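## Task

Scene 1: the brass strip starts sitting flush in its nest. Pick the palette knife out of the cup, grip it by the handle, and use only the knife to pry the brass strip up at the notch. Then set the brass strip down flat on the bench. The cup must not tip over, and neither the strip nor the knife may drop more than 4 cm.

## Robot and tools

Robot: two UR7e-type arms, left_arm and right_arm, each with a Robotiq 140 two-finger gripper. The left gripper's fingers can fold. A part held near the fingertips (outer quarter of the pads) gets a normal squeeze. A part held deeper toward the palm may be held loosely, not held at all, or squeezed too hard. A fingertip pushed against a surface also folds, with little felt force. The right gripper's fingers are rigid. The bases sit near y=+0.439 (left) and y=-0.501 (right) in the scene frame.

Frames: the scene frame has +z up and +x out over the table, with left_arm on the +y side. Its origin is at table height, between the bases. Every hand pose, velocity and offset for an arm is given in that arm's own base frame. Rotations turn about the Hand target position. On the gripper, +z is the direction the fingers point, the fingers open and close along y, and end_effector_position is the point between the closed pads. The fingertips extend about 33 mm past that point.

Row format, used by both execute_actions and move: 18 numbers, each in [-1,1]. First come left dx, dy, dz, rx, ry, rz, gripper position, force_limit, speed, then the same nine for the right arm. The six pose numbers are an offset from that arm's Hand target as it stood when the action or move began; they are not an absolute pose. 1.0 = 0.6 m or 180 degrees, and rx, ry, rz together form one rotation vector. Every row counts from the same start, so sending the same offset again moves the arm further. Six zeros means hold the current Hand target. The gripper numbers are absolute commands:
- position: +1 = fully open (140 mm), about -0.8 = pads touching, -1 = close until blocked.
- force_limit: -1 to +1, roughly 14 to 58 N for a slow close.
- speed: -1 to +1, roughly 30 to 250 mm/s.
If a gripper should stay as it is, resend its previous three numbers.

execute_actions(actions, cameras): actions is a list of actions. Each action has up to 15 rows, one row per 1/30 s step, and the last row holds for whatever steps remain. An empty list returns camera images and the scene number.

move(target, speed, blend, stop_force, zero, blocking, cameras): drives the grippers along straight lines toward offset targets. target is one 18-number row, or a list of up to 15 rows, all counted from the same Hand targets. speed is in m/s (0.002 to 3.6, default 0.25) and can be one value per target. blend is a corner radius in m. stop_force is 3 to 120 N, one value for both arms; an arm's path ends when its wrist sensor reads that much push against the motion. It cannot be trusted while the gripper is rotating, and should be left out when backing an arm away from a contact. zero (default true) re-zeroes the sensor before the move. blocking=false returns early but cannot be combined with stop_force. The result ends with a move: line (done, off_target, moving, held, fault) and any limits that applied (paced, held).

wait(seconds 0 to 10) lets the scene run. stop brakes the current move. zoom_image(camera: cam_left_wrist or cam_right_wrist, region [x0,y0,x1,y1] in pixels, at most 504x504) magnifies part of the latest image. zero_wrist_force(arm) tares the wrist sensor. read_manual returns licence text. finished_scene(scene 1 or 2) closes the current scene, cannot be undone, and moves to the next.

Results: each arm reports end_effector_position (m), quat_wxyz and velocities in its base frame, plus Hand target, joint positions and torques, wrist force and torque (in the gripper's own axes, showing the force from a surface into the arm), and motor temperatures. Gripper object_status: 0 moving, 1 blocked while opening, 2 blocked while closing (means a grip), 3 reached the requested position or pads touching. position_measured is in counts: 3 open, about 200 = 20 mm, 230 = pads touching. Wrist depth is a 7x7 grid of distances in mm. Cameras: cam_left_wrist and cam_right_wrist, both 672x504.

Suggested order: look around; grip the knife handle (check that object_status reads 2) and lift the knife straight up out of the cup without tilting the cup; slide the blade tip into the notch and lever it with small rotations until the strip rises; with the other gripper pick up the strip and lay it flat on the bench; put the knife down gently on the table; then call finished_scene.

Things to avoid:
- Orientation commands are clipped to 32 degrees from the measured orientation per step.
- A force of about 150 N or a joint overload causes a 10 s fault stop.
- Overheating at 85 C stops the arm for 30 to 60 s.
- Arm-to-arm contact can fail the scene, even though a clearance check may hold the arms back.
- Do not press firmly past a contact.
- Do not let the cup tip.
- Do not let anything fall more than 4 cm or leave the table.
- Do not open the gripper while the part is moving.
- Keep paths away from an arm's own base.
- Slow moves with a small stop_force are safest for making contact.

Each tool is called after "Call:" by a JSON object that holds its "method" and its "body", one argument or row to a line.

## Session

Call:
{"method": "execute_actions", "body": {
  "actions": []
}}

Scene clock: 0.00 s.
left_arm: end_effector_position=(+0.6234, +0.3651, +0.2835) position_measured=3 object_status=3 end_effector_quat_wxyz=(-0.008, -0.208, +0.978, -0.023) | right_arm: end_effector_position=(+0.6864, -0.0006, +0.2958) position_measured=3 object_status=3 end_effector_quat_wxyz=(-0.329, +0.568, +0.717, +0.235)
Joint positions: left_arm=[0.363 -0.983 0.777 -1.342 -1.613 -0.057] | right_arm=[-0.459 -0.73 0.424 -0.627 -0.992 0.686]
Joint velocities: within noise
Joint torques (N m): no reading
Motor temperatures (°C): left_arm=[41 32 39 48 48 47] | right_arm=[45 30 41 42 50 41]
Wrist force (N): no reading
Wrist torque (N m): no reading
Wrist force, peak (N): no reading
Wrist depth (mm): cam_left_wrist=[383 375 380 - 378 375 377 / - 402 402 403 398 391 394 / 427 421 - 421 418 - 426 / - 136 - - - 150 134 / - 126 464 - - 474 116 / 527 - - 510 - 1544 1514 / 557 557 564 - 1620 1667 1692] | cam_right_wrist=[- 765 628 585 - 671 - / - - 492 - - 575 - / 547 - 474 - - - - / 494 130 503 465 471 143 127 / - 121 428 443 426 417 109 / - 402 401 395 394 393 383 / - 376 357 370 319 348 363]
Hand target: left_arm +0.6234, +0.3651, +0.2835; -0.008, -0.208, +0.978, -0.023 | right_arm +0.6864, -0.0006, +0.2958; -0.329, +0.568, +0.717, +0.235
Tool commands: left_gripper/position=+1.0 left_gripper/force_limit=+1.0 left_gripper/speed=+1.0 right_gripper/position=+1.0 right_gripper/force_limit=+1.0 right_gripper/speed=+1.0

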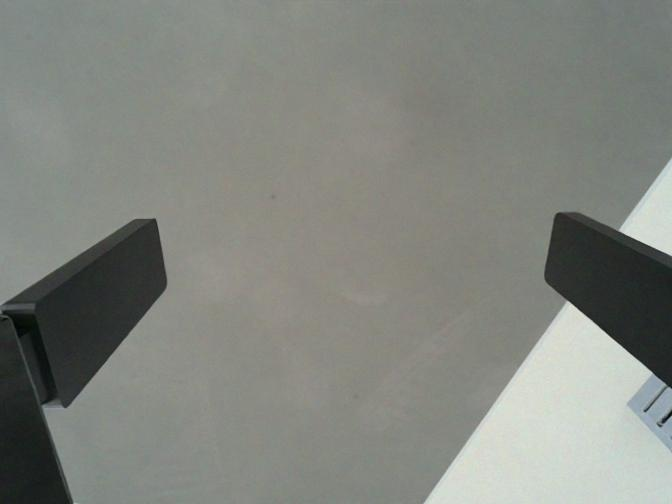

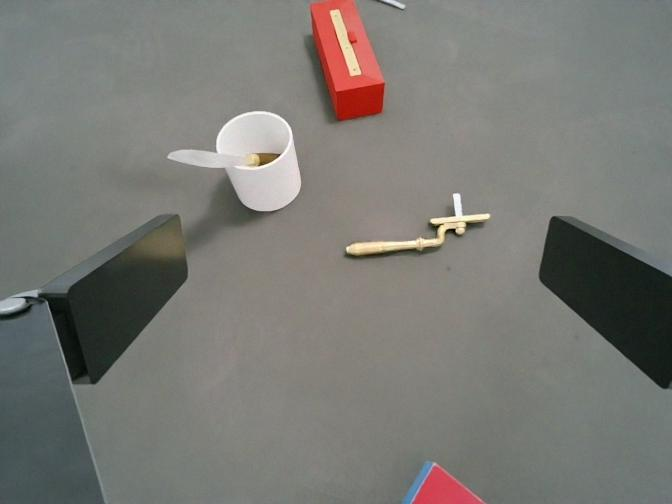

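Call:
{"method": "zoom_image", "body": {
  "camera": "cam_right_wrist",
  "region": [130, 0, 430, 225]
}}

Call:
{"method": "zoom_image", "body": {
  "camera": "cam_right_wrist",
  "region": [300, 0, 420, 100]
}}

Call:
{"method": "zoom_image", "body": {
  "camera": "cam_right_wrist",
  "region": [320, 170, 520, 320]
}}

Call:
{"method": "zoom_image", "body": {
  "camera": "cam_left_wrist",
  "region": [520, 304, 672, 504]
}}

Scaled by 1.680 from the camera's 672x504 image, which has a finer 960x720 frame.

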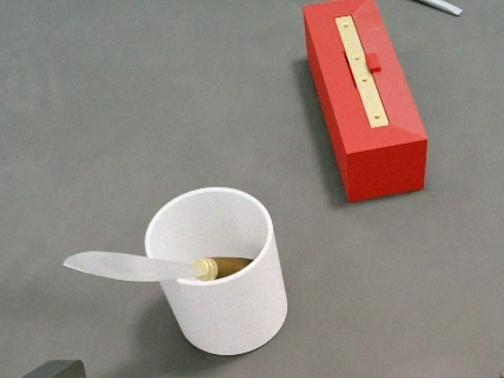

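Scaled by 4.200 from the camera's 672x504 image, which has a finer 960x720 frame.

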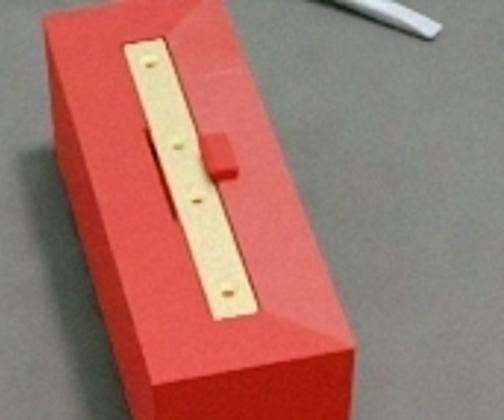

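Scaled by 2.520 from the camera's 672x504 image, which has a finer 960x720 frame.

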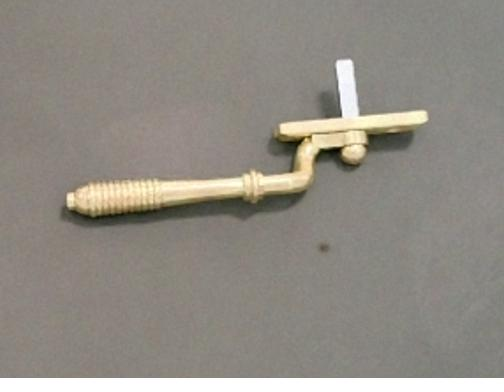

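Scaled by 2.520 from the camera's 672x504 image, which has a finer 960x720 frame.

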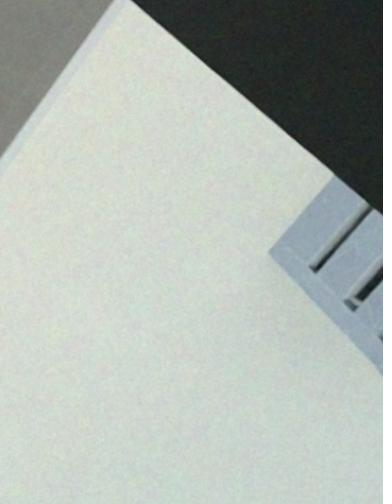

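Call:
{"method": "move", "body": {
  "target": [0,0,0,0,0,0,1,1,1,-0.147,0.653,-0.15,0,0,0,1,1,1],
  "cameras": ["cam_right_wrist"]
}}

Scene clock: 67.77 s.
left_arm: end_effector_position=(+0.6234, +0.3651, +0.2835) position_measured=3 object_status=3 end_effector_quat_wxyz=(-0.008, -0.208, +0.978, -0.023) | right_arm: end_effector_position=(+0.5982, +0.3911, +0.2058) position_measured=3 object_status=3 end_effector_quat_wxyz=(-0.329, +0.568, +0.717, +0.235) end_effector_velocity=(+0.000, +0.001, +0.000) end_effector_angular_velocity=(-0.001, +0.000, -0.003)
Joint positions: left_arm=[0.363 -0.983 0.777 -1.342 -1.613 -0.057] | right_arm=[0.055 -1.096 1.358 -1.592 -0.765 1.292]
Joint velocities: left_arm=[within noise] | right_arm=[0.001 0 0 -0.004 0 0.005]
Joint torques (N m): left_arm=[-0.48 -49.5 -24.16 -2.88 -0.19 -0.25] | right_arm=[6.36 -41.88 -15.73 -5.09 4.44 1.81]
Wrist force (N): left_arm=[0.1 0.3 0.0] | right_arm=[0.1 0.0 0.1]
Wrist torque (N m): left_arm=[0.06 -0.01 0.00] | right_arm=[0.01 -0.04 -0.01]
Wrist force, peak (N): left_arm=[0.4 0.1 -0.2] | right_arm=[1.4 -0.3 1.4]
Wrist depth (mm): cam_left_wrist=[383 382 370 380 382 368 382 / 402 402 408 397 388 393 - / 421 418 430 416 429 418 431 / 438 136 439 453 449 150 134 / - 126 - - 464 468 116 / - - - - 528 1565 1565 / - 548 574 541 543 1644 1717] | cam_right_wrist=[- - 544 550 - 500 486 / - - - 442 452 - - / 422 428 433 408 405 408 400 / 389 129 385 317 376 143 127 / - 130 343 289 - 330 109 / - - 318 311 307 307 302 / - 299 293 291 - 283 -]
Hand target: left_arm +0.6234, +0.3651, +0.2835; -0.008, -0.208, +0.978, -0.023 | right_arm +0.5982, +0.3912, +0.2058; -0.329, +0.568, +0.717, +0.235
Off the commanded pose: left_arm 0.000 m, 0 deg | right_arm 0.000 m, 0 deg.
move: done
camera_calibration:
cam_right_wrist: T_world_to_cam=[[0.965189, 0.260451, -0.0239779, -0.669116], [0.221227, -0.861848, -0.456373, 0.300381], [-0.139528, 0.435181, -0.889466, 0.23978], [0, 0, 0, 1]] pos_world=[0.612827, 0.328807, 0.334318]
Images, in order (width x height): cam_right_wrist 672x504.

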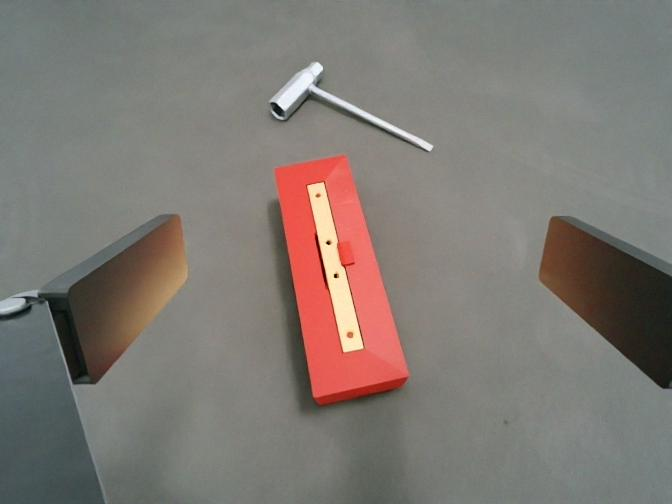

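Call:
{"method": "zoom_image", "body": {
  "camera": "cam_right_wrist",
  "region": [250, 140, 430, 420]
}}

Call:
{"method": "zoom_image", "body": {
  "camera": "cam_right_wrist",
  "region": [290, 210, 380, 310]
}}

Scaled by 1.800 from the camera's 672x504 image, which has a finer 960x720 frame.

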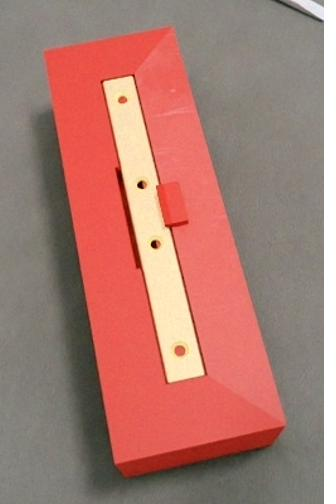

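Scaled by 5.040 from the camera's 672x504 image, which has a finer 960x720 frame.

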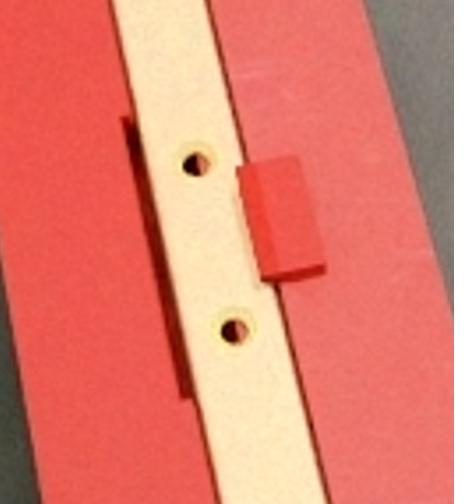

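Call:
{"method": "move", "body": {
  "target": [
    [0,0,0,0,0,0,1,1,1,0.003,-0.235,0.19,0,0,0,1,1,1],
    [0,0,0,0,0,0,1,1,1,-0.064,-0.485,0.107,0,0,0,1,1,1]
  ],
  "blend": 0.05,
  "cameras": ["cam_right_wrist"]
}}

Scene clock: 137.13 s.
left_arm: end_effector_position=(+0.6234, +0.3651, +0.2835) position_measured=3 object_status=3 end_effector_quat_wxyz=(-0.008, -0.208, +0.978, -0.023) | right_arm: end_effector_position=(+0.5599, +0.1004, +0.2701) position_measured=3 object_status=3 end_effector_quat_wxyz=(-0.329, +0.568, +0.717, +0.235)
Joint positions: left_arm=[0.363 -0.983 0.777 -1.342 -1.613 -0.057] | right_arm=[-0.403 -1.216 1.28 -1.028 -0.959 0.741]
Joint torques (N m): left_arm=[-0.55 -48.93 -24.97 -2.9 -0.25 -0.14] | right_arm=[-7.84 -45.72 -16.24 1.65 -1.57 -1.77]
Wrist force (N): left_arm=[-0.1 -0.1 0.0] | right_arm=[0.2 0.1 0.1]
Wrist torque (N m): left_arm=[-0.01 0.01 0.00] | right_arm=[0.04 -0.06 0.18]
Wrist force, peak (N): left_arm=[0.4 0.4 0.1] | right_arm=[-1.5 -0.9 -0.7]
Wrist depth (mm): cam_left_wrist=[385 381 383 377 - 380 375 / 403 407 402 389 397 390 392 / - 415 418 - 420 - 431 / - 137 444 450 428 150 127 / - 118 - - - - 116 / - - 519 - - 1598 1534 / - 564 - 535 529 1632 -] | cam_right_wrist=[- 572 615 596 - - - / - - - 550 494 522 - / - - - 486 - 492 - / - 130 442 377 432 143 127 / - 112 - - 414 393 109 / - 379 379 377 366 380 - / - 357 352 351 345 344 -]
Hand target: left_arm +0.6234, +0.3651, +0.2835; -0.008, -0.208, +0.978, -0.023 | right_arm +0.5598, +0.1002, +0.2700; -0.329, +0.568, +0.717, +0.235
Off the commanded pose: left_arm 0.000 m, 0 deg | right_arm 0.000 m, 0 deg.
move: done
camera_calibration:
cam_right_wrist: T_world_to_cam=[[0.965227, 0.260312, -0.0239689, -0.554917], [0.221129, -0.861948, -0.456232, 0.0876174], [-0.139423, 0.435067, -0.889538, 0.41802], [0, 0, 0, 1]] pos_world=[0.574527, 0.0381066, 0.398518]
Images, in order (width x height): cam_right_wrist 672x504.

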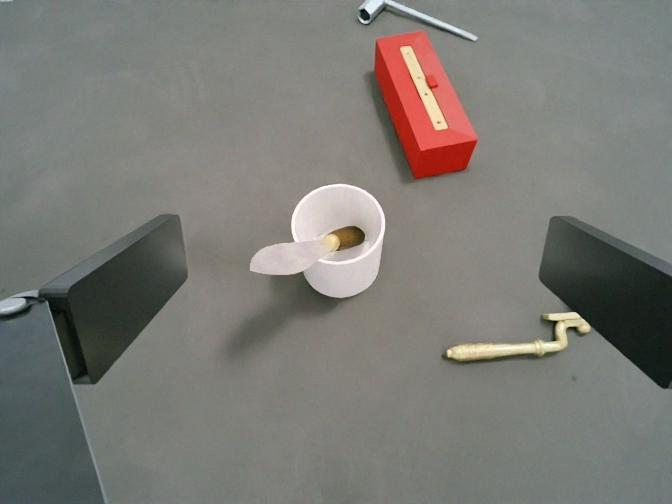

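Call:
{"method": "zoom_image", "body": {
  "camera": "cam_right_wrist",
  "region": [230, 170, 410, 310]
}}

Scaled by 2.800 from the camera's 672x504 image, which has a finer 960x720 frame.

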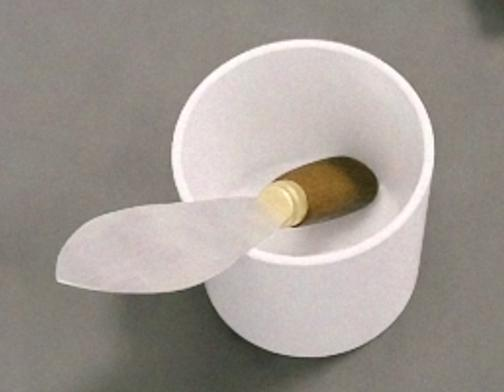

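Call:
{"method": "move", "body": {
  "target": [0,0,0,0,0,0,1,1,1,-0.0613,0.203,-0.05,-0.2694,0.01465,-0.2006,1,1,1],
  "cameras": ["cam_right_wrist"]
}}

Scene clock: 240.10 s.
left_arm: end_effector_position=(+0.6234, +0.3651, +0.2835) position_measured=3 object_status=3 end_effector_quat_wxyz=(-0.008, -0.208, +0.978, -0.023) | right_arm: end_effector_position=(+0.5230, +0.2219, +0.2400) position_measured=3 object_status=3 end_effector_quat_wxyz=(+0.000, +0.844, +0.536, +0.000)
Joint positions: left_arm=[0.363 -0.983 0.777 -1.342 -1.613 -0.057] | right_arm=[0.164 -1.426 1.507 -1.653 -1.571 2.174]
Joint torques (N m): left_arm=[-0.22 -49.74 -23.92 -2.94 -0.34 -0.21] | right_arm=[6.77 -28.04 -37.49 -0.31 -2.65 1.9]
Wrist force (N): left_arm=[0.0 0.0 -0.2] | right_arm=[-1.1 -0.4 -0.5]
Wrist torque (N m): left_arm=[0.01 0.01 0.00] | right_arm=[-0.13 0.10 0.11]
Wrist force, peak (N): left_arm=[0.5 0.1 -0.2] | right_arm=[-1.7 -0.2 -0.6]
Wrist depth (mm): cam_left_wrist=[381 380 380 378 375 368 378 / 411 400 401 395 405 - 392 / 424 428 435 421 - 424 439 / 442 137 - 442 - 150 134 / - 119 - - 466 - 116 / - 507 522 - 511 1555 1534 / - - - - 1544 1680 1692] | cam_right_wrist=[330 329 327 326 329 328 318 / 351 345 352 344 348 349 353 / 374 374 371 349 370 370 369 / 387 130 397 303 390 386 135 / - 113 427 427 415 - 109 / - 467 - - 472 474 459 / - 506 - - 483 499 -]
Hand target: left_arm +0.6234, +0.3651, +0.2835; -0.008, -0.208, +0.978, -0.023 | right_arm +0.5230, +0.2220, +0.2400; +0.000, +0.844, +0.536, +0.000
Off the commanded pose: left_arm 0.000 m, 0 deg | right_arm 0.000 m, 0 deg.
move: done
camera_calibration:
cam_right_wrist: T_world_to_cam=[[0.913739, -0.406288, -0.00342769, -0.381747], [-0.379402, -0.856229, 0.350608, 0.306061], [-0.145383, -0.319063, -0.936516, 0.514998], [0, 0, 0, 1]] pos_world=[0.539809, 0.271276, 0.373688]
Images, in order (width x height): cam_right_wrist 672x504.

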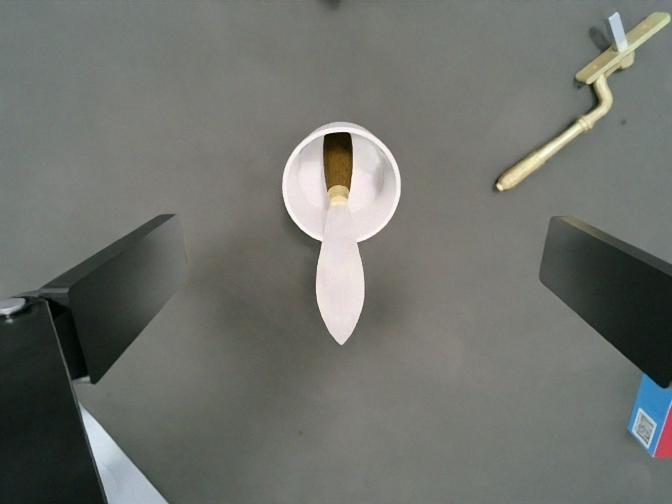

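Call:
{"method": "execute_actions", "body": {
  "actions": [
    [[0,0,0,0,0,0,1,1,1,0,0,0,0,0,0,-0.28,-1,0]]
  ],
  "cameras": ["cam_right_wrist"]
}}

Scene clock: 287.17 s.
left_arm: end_effector_position=(+0.6234, +0.3651, +0.2835) position_measured=3 object_status=3 end_effector_quat_wxyz=(-0.008, -0.208, +0.978, -0.023) | right_arm: end_effector_position=(+0.5230, +0.2220, +0.2400) position_measured=164 object_status=0 end_effector_quat_wxyz=(+0.000, +0.844, +0.536, +0.000)
Joint positions: left_arm=[0.363 -0.983 0.777 -1.342 -1.613 -0.057] | right_arm=[0.165 -1.426 1.507 -1.653 -1.571 2.175]
Joint torques (N m): left_arm=[-0.64 -49.45 -24.07 -3 -0.28 -0.35] | right_arm=[5.66 -27.79 -36.46 -0.13 -2.78 1.83]
Wrist force (N): left_arm=[0.1 0.1 -0.3] | right_arm=[-1.0 -0.3 -0.5]
Wrist torque (N m): left_arm=[0.02 -0.03 0.00] | right_arm=[-0.11 0.08 0.11]
Wrist force, peak (N): left_arm=[0.2 -0.2 -0.3] | right_arm=[-1.6 -0.4 -0.4]
Wrist depth (mm): cam_left_wrist=[388 410 - 376 378 378 379 / 403 413 399 - 395 383 - / - 420 428 425 415 415 415 / 443 128 - 451 442 434 134 / - 126 - 472 477 - 116 / 525 - - - 503 1370 - / 553 557 556 548 - 1587 -] | cam_right_wrist=[331 331 328 333 332 327 321 / 350 361 339 348 344 336 346 / 388 - 372 354 367 370 368 / 398 399 - 292 131 388 390 / - 76 87 282 131 76 81 / - 67 - 460 - - 75 / - 64 - - - - -]
Hand target: left_arm +0.6234, +0.3651, +0.2835; -0.008, -0.208, +0.978, -0.023 | right_arm +0.5230, +0.2220, +0.2400; +0.000, +0.844, +0.536, +0.000
Off the commanded pose: left_arm 0.000 m, 0 deg | right_arm 0.000 m, 0 deg.
camera_calibration:
cam_right_wrist: T_world_to_cam=[[0.913687, -0.406405, -0.00339048, -0.381701], [-0.379487, -0.856097, 0.350838, 0.305985], [-0.145485, -0.319269, -0.93643, 0.515077], [0, 0, 0, 1]] pos_world=[0.539809, 0.271275, 0.373688]
Images, in order (width x height): cam_right_wrist 672x504.

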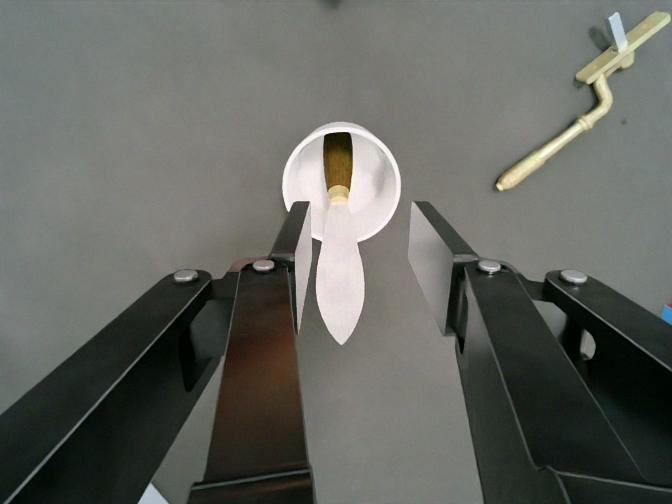

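Call:
{"method": "move", "body": {
  "target": [0,0,0,0,0,0,1,1,1,-0.0092,0.0098,-0.1833,0,0,0,-0.28,-1,0],
  "cameras": ["cam_right_wrist"],
  "speed": 0.12
}}

Scene clock: 317.83 s.
left_arm: end_effector_position=(+0.6234, +0.3651, +0.2835) position_measured=3 object_status=3 end_effector_quat_wxyz=(-0.008, -0.208, +0.978, -0.023) | right_arm: end_effector_position=(+0.5175, +0.2278, +0.1302) position_measured=164 object_status=3 end_effector_quat_wxyz=(+0.000, +0.844, +0.536, +0.000)
Joint positions: left_arm=[0.363 -0.983 0.777 -1.342 -1.613 -0.057] | right_arm=[0.177 -1.375 1.735 -1.932 -1.571 2.187]
Joint torques (N m): left_arm=[-0.54 -49.09 -24.1 -2.92 -0.32 -0.37] | right_arm=[6.41 -27.96 -16.08 -5.71 1.91 1.94]
Wrist force (N): left_arm=[0.0 0.1 -0.1] | right_arm=[-1.0 -0.4 -0.7]
Wrist torque (N m): left_arm=[0.02 0.00 0.01] | right_arm=[-0.12 0.08 0.11]
Wrist force, peak (N): left_arm=[-0.1 0.4 -0.2] | right_arm=[-1.2 -0.3 -1.7]
Wrist depth (mm): cam_left_wrist=[383 380 378 - 374 379 373 / 396 391 386 - 405 393 394 / - 415 - - 418 - - / - 139 442 449 455 149 133 / - 472 480 - 483 474 116 / - - 534 505 506 1555 1524 / 554 549 - 538 1667 1620 1655] | cam_right_wrist=[233 233 229 228 234 231 234 / 248 246 247 245 245 245 245 / 263 263 - 227 257 261 254 / - 279 275 213 153 271 278 / - 76 87 198 205 76 79 / - 67 - 186 190 - 75 / - 64 - 176 - - -]
Hand target: left_arm +0.6234, +0.3651, +0.2835; -0.008, -0.208, +0.978, -0.023 | right_arm +0.5175, +0.2278, +0.1300; +0.000, +0.844, +0.536, +0.000
Off the commanded pose: left_arm 0.000 m, 0 deg | right_arm 0.000 m, 0 deg.
move: done
camera_calibration:
cam_right_wrist: T_world_to_cam=[[0.913664, -0.406456, -0.00342285, -0.374616], [-0.379507, -0.856041, 0.350954, 0.347435], [-0.145578, -0.319355, -0.936386, 0.413402], [0, 0, 0, 1]] pos_world=[0.534309, 0.277175, 0.263888]
Images, in order (width x height): cam_right_wrist 672x504.

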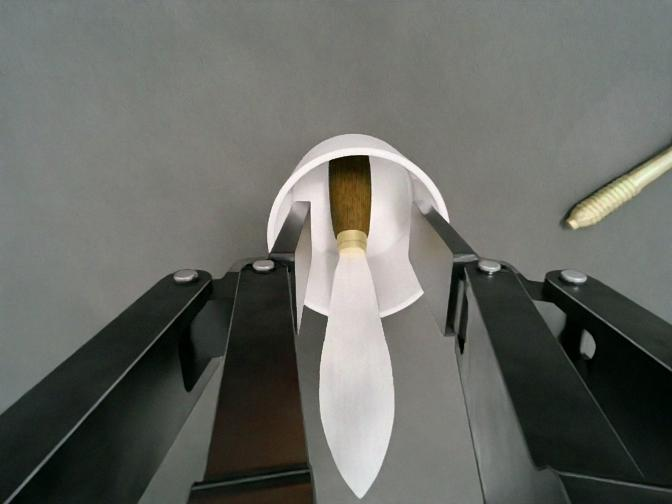

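Call:
{"method": "move", "body": {
  "target": [0,0,0,0,0,0,1,1,1,-0.0033,-0.0013,-0.075,0,0,0,-0.28,-1,0],
  "cameras": ["cam_right_wrist"],
  "speed": 0.05,
  "stop_force": 6
}}

Scene clock: 342.80 s.
left_arm: end_effector_position=(+0.6234, +0.3651, +0.2835) position_measured=3 object_status=3 end_effector_quat_wxyz=(-0.008, -0.208, +0.978, -0.023) | right_arm: end_effector_position=(+0.5155, +0.2271, +0.0850) position_measured=164 object_status=3 end_effector_quat_wxyz=(+0.000, +0.844, +0.536, +0.000)
Joint positions: left_arm=[0.363 -0.983 0.777 -1.342 -1.613 -0.057] | right_arm=[0.176 -1.336 1.812 -2.048 -1.571 2.186]
Joint torques (N m): left_arm=[-0.32 -49.52 -24.39 -3 -0.45 -0.14] | right_arm=[-7.44 -29.18 -14.3 -5.67 0.61 -1.7]
Wrist force (N): left_arm=[0.1 0.0 0.1] | right_arm=[-1.2 -0.2 -0.6]
Wrist torque (N m): left_arm=[0.00 -0.02 0.00] | right_arm=[-0.09 0.13 0.21]
Wrist force, peak (N): left_arm=[0.4 -0.1 0.1] | right_arm=[-1.7 -0.1 -0.7]
Wrist depth (mm): cam_left_wrist=[- 385 - 378 374 372 374 / - 409 - - 402 383 395 / - 428 426 - 421 421 412 / - 128 - 446 - 151 134 / - 127 - 456 496 470 116 / - - 534 511 502 1504 1632 / - - 530 - 545 1692 1680] | cam_right_wrist=[193 193 192 192 192 192 192 / 205 205 202 199 203 203 203 / 218 218 218 182 211 217 216 / 234 230 227 174 136 228 232 / - 76 87 165 160 76 81 / - 67 - 153 156 - 75 / - 64 - 143 - - -]
Hand target: left_arm +0.6234, +0.3651, +0.2835; -0.008, -0.208, +0.978, -0.023 | right_arm +0.5155, +0.2271, +0.0850; +0.000, +0.844, +0.536, +0.000
Off the commanded pose: left_arm 0.000 m, 0 deg | right_arm 0.000 m, 0 deg.
move: done
camera_calibration:
cam_right_wrist: T_world_to_cam=[[0.913687, -0.406405, -0.00339048, -0.373302], [-0.379487, -0.856097, 0.350838, 0.361884], [-0.145485, -0.319269, -0.93643, 0.370467], [0, 0, 0, 1]] pos_world=[0.532309, 0.276375, 0.218688]
Images, in order (width x height): cam_right_wrist 672x504.

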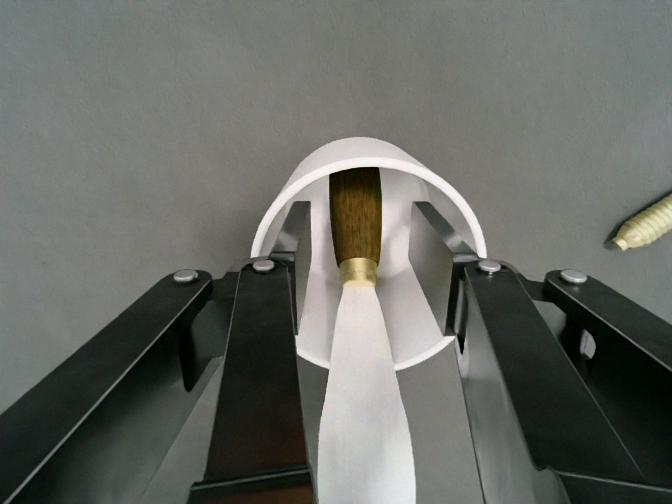

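Call:
{"method": "move", "body": {
  "target": [0,0,0,0,0,0,1,1,1,-0.0015,0.0007,0,0,0,0,-0.41,-1,-0.5],
  "cameras": ["cam_right_wrist"],
  "speed": 0.05
}}

Call:
{"method": "move", "body": {
  "target": [0,0,0,0,0,0,1,1,1,0,0,-0.0383,0,0,0,-0.41,-1,-0.5],
  "cameras": ["cam_right_wrist"],
  "speed": 0.04,
  "stop_force": 5
}}

Scene clock: 375.27 s.
left_arm: end_effector_position=(+0.6234, +0.3651, +0.2835) position_measured=3 object_status=3 end_effector_quat_wxyz=(-0.008, -0.208, +0.978, -0.023) | right_arm: end_effector_position=(+0.5147, +0.2274, +0.0850) position_measured=181 object_status=3 end_effector_quat_wxyz=(+0.000, +0.844, +0.536, +0.000)
Joint positions: left_arm=[0.363 -0.983 0.777 -1.342 -1.613 -0.057] | right_arm=[0.177 -1.337 1.814 -2.048 -1.571 2.187]
Joint torques (N m): left_arm=[-0.34 -49.91 -24.05 -3.07 -0.42 -0.19] | right_arm=[6.67 -42.05 -15.53 -5.72 0.95 1.87]
Wrist force (N): left_arm=[0.2 0.0 -0.3] | right_arm=[-1.5 0.0 -0.3]
Wrist torque (N m): left_arm=[0.00 -0.04 0.00] | right_arm=[-0.05 0.18 0.12]
Wrist force, peak (N): left_arm=[0.5 0.0 -0.1] | right_arm=[-1.5 -0.3 -0.8]
Wrist depth (mm): cam_left_wrist=[381 378 379 371 381 372 377 / 391 427 396 - 372 395 393 / - 421 - 435 442 417 416 / - 136 447 443 441 150 127 / - 471 472 458 466 - 116 / - 487 - - - 1598 1598 / - - - - 549 2018 1667] | cam_right_wrist=[193 193 191 192 192 192 191 / 205 205 205 206 204 204 203 / 219 218 218 181 211 216 215 / 235 233 227 170 137 229 230 / 248 71 87 163 126 84 241 / - 65 - 153 - 63 71 / - 62 - 143 - - -]
Hand target: left_arm +0.6234, +0.3651, +0.2835; -0.008, -0.208, +0.978, -0.023 | right_arm +0.5146, +0.2275, +0.0850; +0.000, +0.844, +0.536, +0.000
Off the commanded pose: left_arm 0.000 m, 0 deg | right_arm 0.000 m, 0 deg.
move: done
camera_calibration:
cam_right_wrist: T_world_to_cam=[[0.913674, -0.406434, -0.00347587, -0.372374], [-0.379482, -0.856085, 0.350873, 0.361909], [-0.145583, -0.319265, -0.936416, 0.370526], [0, 0, 0, 1]] pos_world=[0.531509, 0.276775, 0.218688]
Images, in order (width x height): cam_right_wrist 672x504.

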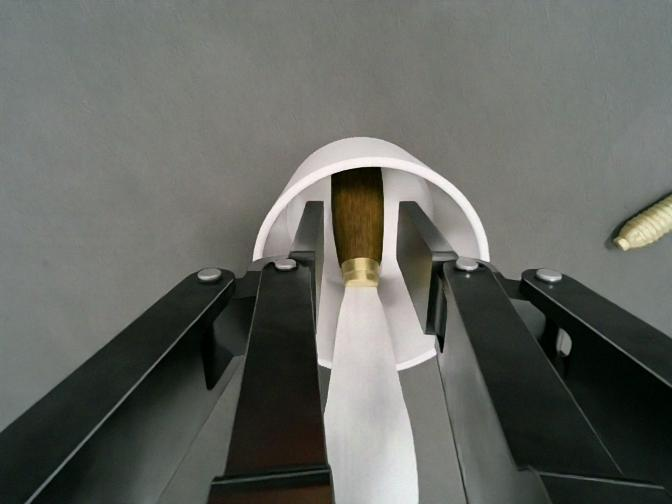

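Scene clock: 377.00 s.
left_arm: end_effector_position=(+0.6234, +0.3651, +0.2835) position_measured=3 object_status=3 end_effector_quat_wxyz=(-0.008, -0.208, +0.978, -0.023) | right_arm: end_effector_position=(+0.5146, +0.2275, +0.0620) position_measured=181 object_status=3 end_effector_quat_wxyz=(+0.000, +0.844, +0.536, +0.000)
Joint positions: left_arm=[0.363 -0.983 0.777 -1.342 -1.613 -0.057] | right_arm=[0.177 -1.31 1.846 -2.107 -1.571 2.187]
Joint torques (N m): left_arm=[-0.72 -49.68 -24.08 -3.08 -0.42 -0.26] | right_arm=[5.91 -29.71 -13.94 -5.64 0.45 1.97]
Wrist force (N): left_arm=[0.0 0.0 -0.1] | right_arm=[-1.2 -0.3 -0.7]
Wrist torque (N m): left_arm=[0.01 0.00 0.00] | right_arm=[-0.12 0.13 0.12]
Wrist force, peak (N): left_arm=[0.3 -0.1 -0.4] | right_arm=[-1.3 -0.3 -1.0]
Wrist depth (mm): cam_left_wrist=[385 375 381 382 379 376 372 / 401 395 399 - 397 385 397 / 423 440 418 - 417 422 418 / 441 136 - - 445 436 134 / - 136 - 471 - 472 116 / - 494 515 - - 1524 - / - - 554 - 574 1770 1644] | cam_right_wrist=[173 173 172 172 172 171 170 / 186 183 183 182 182 180 181 / 196 195 195 151 189 194 194 / 209 209 203 154 153 202 207 / - 71 87 145 127 84 216 / - 65 - 138 140 63 71 / - 62 - 130 - - -]
Hand target: left_arm +0.6234, +0.3651, +0.2835; -0.008, -0.208, +0.978, -0.023 | right_arm +0.5146, +0.2275, +0.0620; +0.000, +0.844, +0.536, +0.000
Off the commanded pose: left_arm 0.000 m, 0 deg | right_arm 0.000 m, 0 deg.
move: done
camera_calibration:
cam_right_wrist: T_world_to_cam=[[0.913687, -0.406405, -0.00339048, -0.372354], [-0.379487, -0.856097, 0.350838, 0.37004], [-0.145485, -0.319269, -0.93643, 0.348958], [0, 0, 0, 1]] pos_world=[0.531409, 0.276875, 0.195688]
Images, in order (width x height): cam_right_wrist 672x504.

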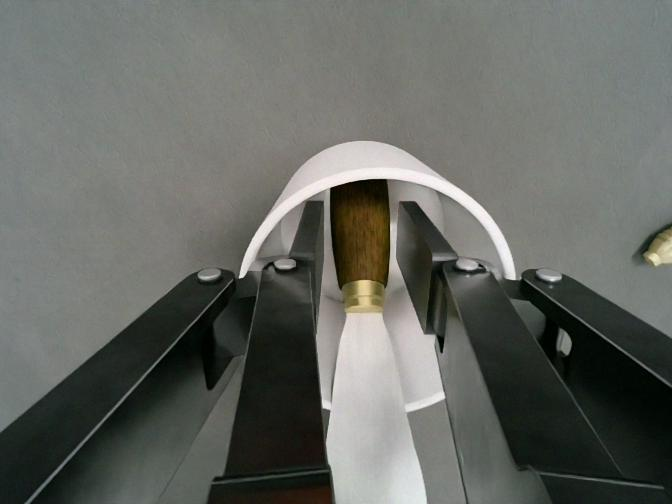

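Call:
{"method": "execute_actions", "body": {
  "actions": [
    [[0,0,0,0,0,0,1,1,1,0,0,0,0,0,0,-1,-0.3,-1]],
    [[0,0,0,0,0,0,1,1,1,0,0,0,0,0,0,-1,-0.3,-1]],
    [[0,0,0,0,0,0,1,1,1,0,0,0,0,0,0,-1,-0.3,-1]]
  ],
  "cameras": ["cam_right_wrist"]
}}

Scene clock: 383.60 s.
left_arm: end_effector_position=(+0.6234, +0.3651, +0.2835) position_measured=3 object_status=3 end_effector_quat_wxyz=(-0.008, -0.208, +0.978, -0.023) | right_arm: end_effector_position=(+0.5146, +0.2275, +0.0620) position_measured=193 object_status=2 end_effector_quat_wxyz=(+0.000, +0.844, +0.536, +0.000)
Joint positions: left_arm=[0.363 -0.983 0.777 -1.342 -1.613 -0.057] | right_arm=[0.177 -1.31 1.846 -2.107 -1.571 2.187]
Joint torques (N m): left_arm=[-0.53 -50.35 -24.34 -3.19 -0.37 -0.25] | right_arm=[5.93 -29.85 -14.34 -4.52 0.55 1.74]
Wrist force (N): left_arm=[0.2 0.2 -0.4] | right_arm=[-0.8 0.2 -1.3]
Wrist torque (N m): left_arm=[0.03 -0.04 0.00] | right_arm=[-0.05 0.07 0.11]
Wrist force, peak (N): left_arm=[0.2 0.2 -0.4] | right_arm=[-1.2 0.0 -1.5]
Wrist depth (mm): cam_left_wrist=[380 - 382 383 368 372 397 / 408 397 - 399 - - 399 / - 420 - 424 - 415 428 / 437 136 442 - - 150 134 / - 467 482 - 478 475 116 / - 509 493 - 508 1534 - / - - - 558 2036 1680 1692] | cam_right_wrist=[173 172 172 172 172 171 171 / 184 184 183 182 183 182 182 / 195 195 195 160 189 194 193 / 209 209 143 152 131 204 207 / 222 71 84 87 87 84 216 / - 63 - 138 - 77 68 / - - - 129 - - 65]
Hand target: left_arm +0.6234, +0.3651, +0.2835; -0.008, -0.208, +0.978, -0.023 | right_arm +0.5146, +0.2275, +0.0620; +0.000, +0.844, +0.536, +0.000
Off the commanded pose: left_arm 0.000 m, 0 deg | right_arm 0.000 m, 0 deg.
camera_calibration:
cam_right_wrist: T_world_to_cam=[[0.913687, -0.406405, -0.00339048, -0.372354], [-0.379487, -0.856097, 0.350838, 0.37004], [-0.145485, -0.319269, -0.93643, 0.348958], [0, 0, 0, 1]] pos_world=[0.531409, 0.276875, 0.195688]
Images, in order (width x height): cam_right_wrist 672x504.

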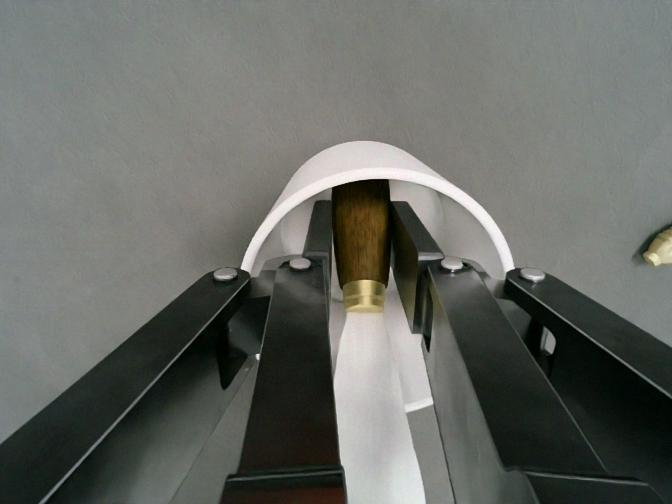

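Call:
{"method": "move", "body": {
  "target": [
    [0,0,0,0,0,0,1,1,1,-0.0015,-0.0032,0.033,0,0,0,-1,-0.3,-1],
    [0,0,0,0,0,0,1,1,1,-0.0015,-0.0032,0.0667,0,0,0,-1,-0.3,-1]
  ],
  "blend": 0.005,
  "cameras": ["cam_right_wrist"],
  "speed": 0.06
}}

Scene clock: 391.00 s.
left_arm: end_effector_position=(+0.6234, +0.3651, +0.2835) position_measured=3 object_status=3 end_effector_quat_wxyz=(-0.008, -0.208, +0.978, -0.023) | right_arm: end_effector_position=(+0.5137, +0.2256, +0.1019) position_measured=193 object_status=2 end_effector_quat_wxyz=(+0.000, +0.844, +0.536, +0.000)
Joint positions: left_arm=[0.363 -0.983 0.777 -1.342 -1.613 -0.057] | right_arm=[0.174 -1.359 1.793 -2.006 -1.571 2.184]
Joint torques (N m): left_arm=[-0.04 -50.46 -24.04 -3.21 -0.46 -0.29] | right_arm=[-7.95 -42.72 -34.52 -0.36 1.39 -1.82]
Wrist force (N): left_arm=[0.0 0.1 -0.1] | right_arm=[-1.0 -0.4 -0.1]
Wrist torque (N m): left_arm=[0.01 0.00 0.00] | right_arm=[-0.14 0.08 0.32]
Wrist force, peak (N): left_arm=[0.1 0.3 -0.4] | right_arm=[-1.0 -0.2 -1.6]
Wrist depth (mm): cam_left_wrist=[- 393 382 389 372 375 372 / - 403 393 393 406 396 395 / 425 429 419 423 420 407 422 / - 137 460 - - 150 134 / - 476 475 475 - - 116 / - - - - 514 1524 1576 / - - 540 - 1555 1565 1692] | cam_right_wrist=[208 208 207 207 207 206 206 / 221 220 219 220 220 219 220 / 235 235 231 166 226 232 230 / 252 252 244 152 134 246 249 / 267 71 84 87 87 84 259 / - 63 - 138 - 76 68 / - - - 129 - - 65]
Hand target: left_arm +0.6234, +0.3651, +0.2835; -0.008, -0.208, +0.978, -0.023 | right_arm +0.5137, +0.2256, +0.1020; +0.000, +0.844, +0.536, +0.000
Off the commanded pose: left_arm 0.000 m, 0 deg | right_arm 0.000 m, 0 deg.
move: done
camera_calibration:
cam_right_wrist: T_world_to_cam=[[0.913687, -0.406404, -0.00339071, -0.37221], [-0.379487, -0.856097, 0.350838, 0.353988], [-0.145485, -0.319269, -0.93643, 0.385552], [0, 0, 0, 1]] pos_world=[0.530509, 0.274875, 0.235588]
Images, in order (width x height): cam_right_wrist 672x504.

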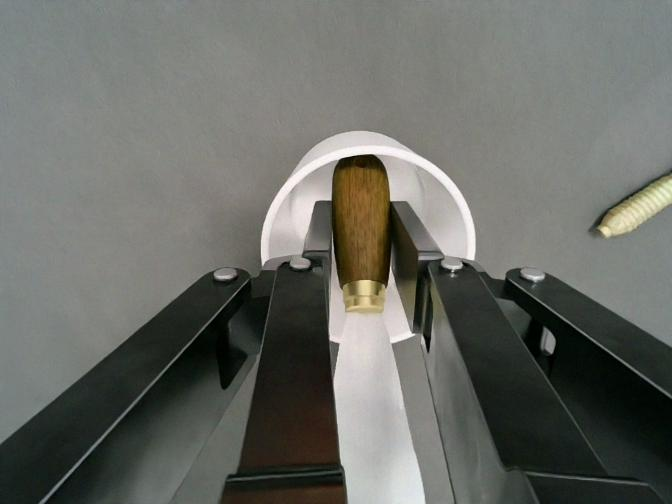

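Call:
{"method": "move", "body": {
  "target": [0,0,0,0,0,0,1,1,1,0,0,0.25,0,0,0,-1,-0.3,-1],
  "cameras": ["cam_right_wrist"],
  "speed": 0.12
}}

Scene clock: 415.97 s.
left_arm: end_effector_position=(+0.6234, +0.3651, +0.2835) position_measured=3 object_status=3 end_effector_quat_wxyz=(-0.008, -0.208, +0.978, -0.023) | right_arm: end_effector_position=(+0.5137, +0.2256, +0.2519) position_measured=193 object_status=2 end_effector_quat_wxyz=(+0.000, +0.844, +0.536, +0.000)
Joint positions: left_arm=[0.363 -0.983 0.777 -1.342 -1.613 -0.057] | right_arm=[0.174 -1.445 1.499 -1.626 -1.571 2.184]
Joint torques (N m): left_arm=[-0.34 -50.3 -24.44 -3.32 -0.48 -0.31] | right_arm=[-4.56 -26.69 -38.35 -0.22 -2.62 -0.78]
Wrist force (N): left_arm=[0.1 -0.1 -0.2] | right_arm=[-1.2 -0.2 -0.1]
Wrist torque (N m): left_arm=[-0.01 -0.03 0.00] | right_arm=[-0.09 0.14 0.31]
Wrist force, peak (N): left_arm=[0.5 0.2 -0.2] | right_arm=[-1.6 -0.2 -1.0]
Wrist depth (mm): cam_left_wrist=[383 385 383 382 382 372 380 / 403 398 400 - 403 395 399 / - - 426 426 421 418 417 / 441 128 - 444 443 149 134 / - 118 476 - 481 462 116 / - - 510 - 499 - 1565 / - - - 525 1934 1717 1620] | cam_right_wrist=[340 340 344 337 337 340 334 / 365 362 365 354 - 361 356 / 386 382 385 169 - 377 377 / 403 410 405 152 131 408 403 / - 71 84 87 87 84 423 / - 63 - 138 - 77 68 / - - - 129 - - 65]
Hand target: left_arm +0.6234, +0.3651, +0.2835; -0.008, -0.208, +0.978, -0.023 | right_arm +0.5137, +0.2256, +0.2520; +0.000, +0.844, +0.536, +0.000
Off the commanded pose: left_arm 0.000 m, 0 deg | right_arm 0.000 m, 0 deg.
move: done
camera_calibration:
cam_right_wrist: T_world_to_cam=[[0.913681, -0.406418, -0.00342744, -0.371639], [-0.379505, -0.856135, 0.350725, 0.301512], [-0.145475, -0.31915, -0.936472, 0.526027], [0, 0, 0, 1]] pos_world=[0.530509, 0.274975, 0.385588]
Images, in order (width x height): cam_right_wrist 672x504.

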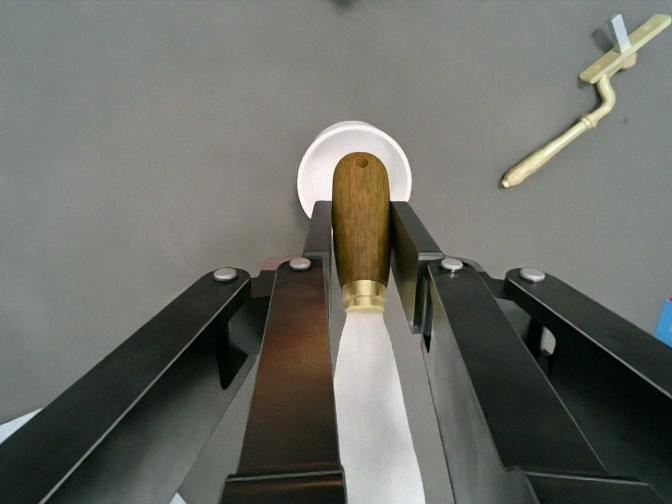

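Call:
{"method": "move", "body": {
  "target": [0,0,0,0,0,0,1,1,1,-0.156,-0.593,-0.167,0.2263,-0.1063,0,-1,-0.3,-1],
  "cameras": ["cam_right_wrist"],
  "speed": 0.2
}}

Scene clock: 495.40 s.
left_arm: end_effector_position=(+0.6234, +0.3651, +0.2835) position_measured=3 object_status=3 end_effector_quat_wxyz=(-0.008, -0.208, +0.978, -0.023) | right_arm: end_effector_position=(+0.4202, -0.1302, +0.1519) position_measured=193 object_status=2 end_effector_quat_wxyz=(-0.205, +0.780, +0.495, +0.323)
Joint positions: left_arm=[0.363 -0.983 0.777 -1.342 -1.613 -0.057] | right_arm=[-1.081 -1.565 1.998 -1.465 -0.968 0.758]
Joint torques (N m): left_arm=[-0.22 -49.96 -23.79 -3.28 -0.56 -0.21] | right_arm=[-7.26 -16.13 -30.93 1.37 2.97 -1.59]
Wrist force (N): left_arm=[0.0 0.1 -0.2] | right_arm=[-0.3 0.0 0.2]
Wrist torque (N m): left_arm=[0.02 -0.01 0.00] | right_arm=[0.00 -0.03 0.20]
Wrist force, peak (N): left_arm=[0.4 0.0 -0.3] | right_arm=[-2.3 -0.1 -0.6]
Wrist depth (mm): cam_left_wrist=[382 383 370 379 375 - - / 400 405 401 379 399 400 398 / 437 - 445 424 - 400 421 / 442 137 - 449 444 150 134 / - 146 479 472 468 - 116 / 524 - - 495 486 1609 1587 / - 558 567 - 567 1680 1632] | cam_right_wrist=[421 413 402 403 403 422 - / 364 371 378 367 369 362 369 / 338 336 349 175 336 338 336 / 317 309 304 152 134 307 308 / 290 71 84 87 87 84 284 / - 63 - 138 - 77 68 / - - - 129 - - 65]
Hand target: left_arm +0.6234, +0.3651, +0.2835; -0.008, -0.208, +0.978, -0.023 | right_arm +0.4201, -0.1302, +0.1518; -0.205, +0.780, +0.495, +0.323
Off the commanded pose: left_arm 0.000 m, 0 deg | right_arm 0.000 m, 0 deg.
move: done
camera_calibration:
cam_right_wrist: T_world_to_cam=[[0.912052, -0.409892, 0.012236, -0.433284], [-0.36857, -0.832457, -0.413729, 0.111093], [0.17977, 0.372833, -0.910318, 0.254662], [0, 0, 0, 1]] pos_world=[0.390342, -0.180066, 0.283087]
Images, in order (width x height): cam_right_wrist 672x504.

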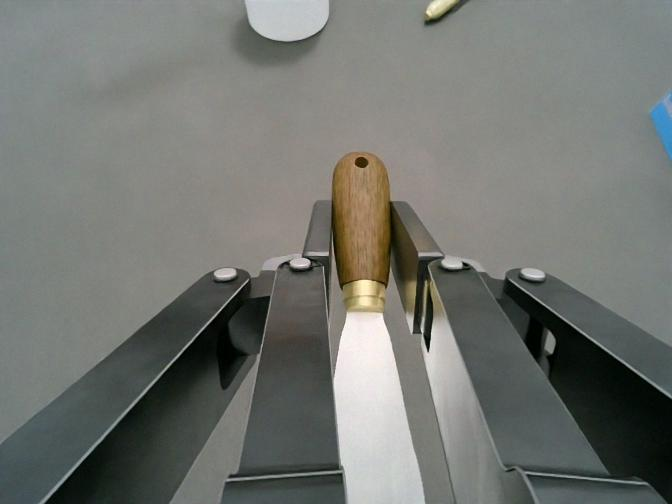

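Call:
{"method": "move", "body": {
  "target": [-0.05,-0.85,-0.05,0,0,0,1,1,1,0,0,0,0,0,0,-1,-0.3,-1]
}}

Call:
{"method": "move", "body": {
  "target": [-0.0457,-0.548,-0.1,0,0,0,1,1,1,0,0,0,0,0,0,-1,-0.3,-1],
  "cameras": ["cam_left_wrist"]
}}

Scene clock: 504.23 s.
left_arm: end_effector_position=(+0.5934, -0.1447, +0.2535) position_measured=3 object_status=3 end_effector_quat_wxyz=(-0.008, -0.208, +0.978, -0.023) | right_arm: end_effector_position=(+0.4201, -0.1302, +0.1518) position_measured=193 object_status=2 end_effector_quat_wxyz=(-0.205, +0.780, +0.495, +0.323)
Joint positions: left_arm=[-0.436 -1.327 1.358 -1.616 -1.616 -0.856] | right_arm=[-1.082 -1.565 1.998 -1.464 -0.968 0.758]
Joint torques (N m): left_arm=[-9.12 -22.6 -33.49 -4.36 1.09 -1.7] | right_arm=[-7.56 -17.23 -32.38 1.39 -0.75 -1.78]
Wrist force (N): left_arm=[0.1 0.2 -0.4] | right_arm=[-0.1 -0.2 -0.1]
Wrist torque (N m): left_arm=[0.06 -0.03 0.01] | right_arm=[-0.05 -0.08 0.20]
Wrist force, peak (N): left_arm=[1.9 -2.0 -0.3] | right_arm=[-0.5 -0.5 0.3]
Wrist depth (mm): cam_left_wrist=[360 360 348 353 351 347 342 / 376 372 377 362 365 376 362 / 403 396 391 - 389 387 387 / 412 137 415 421 - 405 127 / - 120 - 439 433 - 116 / - - 474 501 - - - / - 523 499 511 501 - -] | cam_right_wrist=[412 414 408 410 384 - 399 / 377 374 370 374 371 361 368 / 346 342 343 170 337 342 337 / 304 310 309 152 135 306 308 / 290 71 84 87 87 84 285 / - 63 - 138 - 77 68 / - - - 129 - - 65]
Hand target: left_arm +0.5934, -0.1449, +0.2535; -0.008, -0.208, +0.978, -0.023 | right_arm +0.4201, -0.1302, +0.1518; -0.205, +0.780, +0.495, +0.323
Off the commanded pose: left_arm 0.000 m, 0 deg | right_arm 0.000 m, 0 deg.
move: done

Scene clock: 506.43 s.
left_arm: end_effector_position=(+0.5660, -0.4736, +0.1935) position_measured=3 object_status=3 end_effector_quat_wxyz=(-0.008, -0.208, +0.978, -0.023) | right_arm: end_effector_position=(+0.4201, -0.1302, +0.1518) position_measured=193 object_status=2 end_effector_quat_wxyz=(-0.205, +0.780, +0.495, +0.323)
Joint positions: left_arm=[-0.863 -1.009 1.063 -1.657 -1.606 -1.284] | right_arm=[-1.082 -1.565 1.998 -1.464 -0.968 0.758]
Joint torques (N m): left_arm=[-9.34 -35.17 -31.54 -1.68 0.94 -1.71] | right_arm=[-8.1 -16.67 -31.85 1.35 -0.69 -1.76]
Wrist force (N): left_arm=[0.1 0.2 -0.3] | right_arm=[-0.2 -0.1 0.0]
Wrist torque (N m): left_arm=[0.06 -0.02 0.03] | right_arm=[-0.02 -0.06 0.20]
Wrist force, peak (N): left_arm=[2.3 -1.4 -0.1] | right_arm=[0.0 -0.6 0.2]
Wrist depth (mm): cam_left_wrist=[- 300 295 295 295 295 292 / 317 316 320 312 306 308 315 / 339 333 285 280 277 321 317 / 351 136 353 291 348 150 127 / - 135 378 377 374 - 116 / 410 405 408 395 - 389 393 / 430 433 448 428 423 420 -] | cam_right_wrist=[422 387 381 - - - 408 / 373 370 378 348 364 356 360 / 334 337 330 175 336 335 334 / 304 307 309 151 134 306 319 / - 71 84 87 87 84 284 / - 63 - 138 - 77 68 / - - - 129 - - 65]
Hand target: left_arm +0.5660, -0.4737, +0.1935; -0.008, -0.208, +0.978, -0.023 | right_arm +0.4201, -0.1302, +0.1518; -0.205, +0.780, +0.495, +0.323
Off the commanded pose: left_arm 0.000 m, 0 deg | right_arm 0.000 m, 0 deg.
move: done
camera_calibration:
cam_left_wrist: T_world_to_cam=[[-0.395013, 0.918355, -0.0242577, 0.671715], [0.862761, 0.379912, 0.333632, -0.364483], [0.315608, 0.11086, -0.942391, 0.202708], [0, 0, 0, 1]] pos_world=[0.515821, -0.500873, 0.328928]
Images, in order (width x height): cam_left_wrist 672x504.

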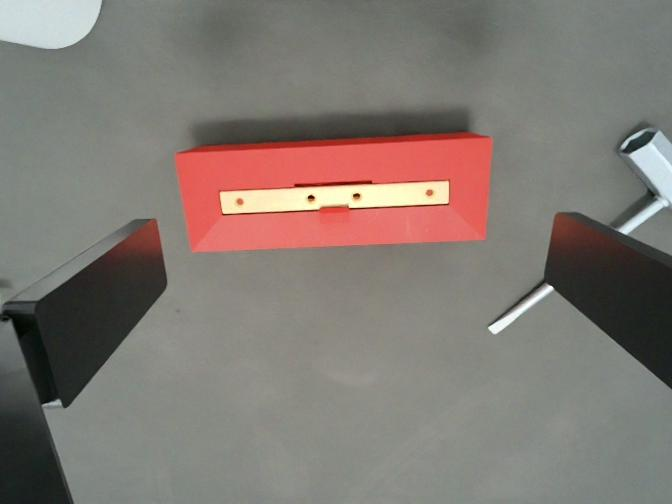

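Call:
{"method": "zoom_image", "body": {
  "camera": "cam_left_wrist",
  "region": [260, 150, 400, 230]
}}

Call:
{"method": "zoom_image", "body": {
  "camera": "cam_left_wrist",
  "region": [290, 170, 380, 220]
}}

Scaled by 3.600 from the camera's 672x504 image, which has a finer 960x720 frame.

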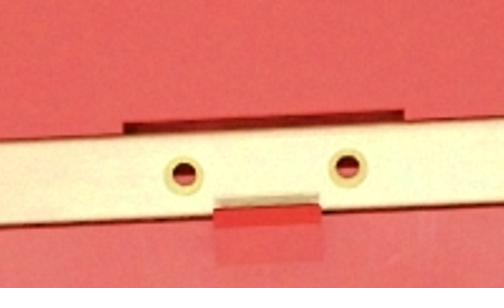

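Scaled by 5.600 from the camera's 672x504 image, which has a finer 960x720 frame.

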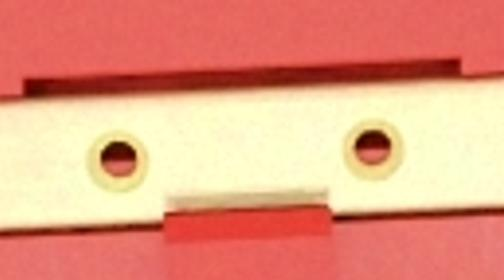

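Call:
{"method": "move", "body": {
  "target": [0,0,-0.1333,0,0,0,1,1,1,0,0,0,0,0,0,-1,-0.3,-1],
  "cameras": ["cam_left_wrist"],
  "speed": 0.15
}}

Call:
{"method": "zoom_image", "body": {
  "camera": "cam_left_wrist",
  "region": [270, 190, 400, 270]
}}

Scene clock: 543.03 s.
left_arm: end_effector_position=(+0.5660, -0.4737, +0.1137) position_measured=3 object_status=3 end_effector_quat_wxyz=(-0.008, -0.208, +0.978, -0.022) | right_arm: end_effector_position=(+0.4201, -0.1302, +0.1518) position_measured=193 object_status=2 end_effector_quat_wxyz=(-0.205, +0.780, +0.495, +0.323)
Joint positions: left_arm=[-0.863 -0.978 1.22 -1.845 -1.606 -1.284] | right_arm=[-1.082 -1.565 1.998 -1.464 -0.968 0.758]
Joint torques (N m): left_arm=[-1.35 -35.74 -17.83 -4.73 1.06 -1.4] | right_arm=[-7.76 -16.98 -32.24 1.38 -0.87 -1.68]
Wrist force (N): left_arm=[0.1 0.1 -0.5] | right_arm=[-0.2 -0.4 -0.1]
Wrist torque (N m): left_arm=[0.03 -0.02 0.03] | right_arm=[-0.09 -0.05 0.20]
Wrist force, peak (N): left_arm=[0.1 0.1 -1.7] | right_arm=[-0.5 -0.4 0.0]
Wrist depth (mm): cam_left_wrist=[227 225 226 224 223 223 221 / 238 235 227 236 236 235 233 / 254 248 - 200 199 199 244 / 262 139 212 210 208 205 127 / - 279 276 283 281 285 116 / 310 324 303 303 300 298 300 / 331 340 326 325 - 320 320] | cam_right_wrist=[- 415 - 407 411 422 394 / 348 362 372 369 362 374 366 / 332 337 338 167 336 338 333 / 316 312 113 152 135 298 307 / - 71 84 87 87 84 289 / - 63 - 138 - 77 68 / - - - 129 - - 66]
Hand target: left_arm +0.5660, -0.4737, +0.1135; -0.008, -0.208, +0.978, -0.023 | right_arm +0.4201, -0.1302, +0.1518; -0.205, +0.780, +0.495, +0.323
Off the commanded pose: left_arm 0.000 m, 0 deg | right_arm 0.000 m, 0 deg.
move: done
camera_calibration:
cam_left_wrist: T_world_to_cam=[[-0.395054, 0.918341, -0.0241338, 0.669854], [0.862776, 0.379918, 0.333586, -0.337815], [0.315515, 0.110962, -0.942411, 0.127621], [0, 0, 0, 1]] pos_world=[0.515821, -0.500974, 0.249128]
Images, in order (width x height): cam_left_wrist 672x504.

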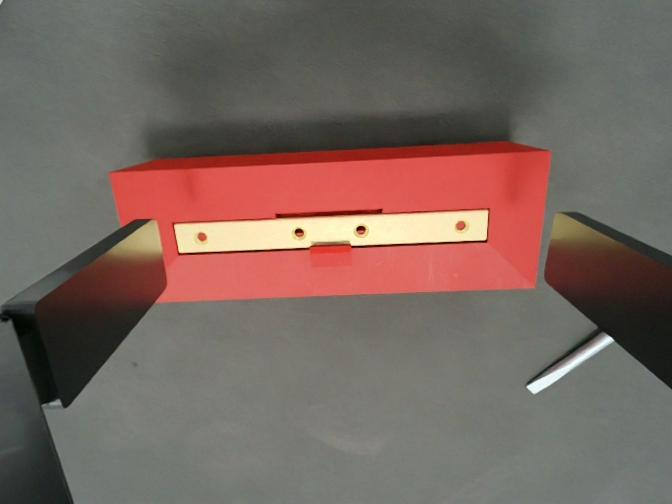

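Scaled by 3.877 from the camera's 672x504 image, which has a finer 960x720 frame.

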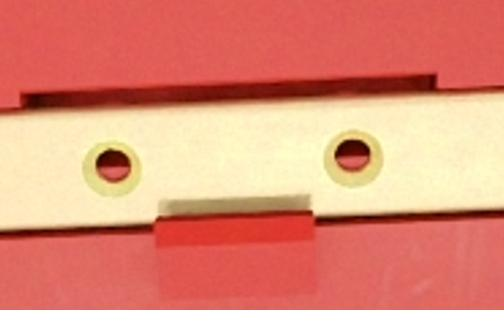

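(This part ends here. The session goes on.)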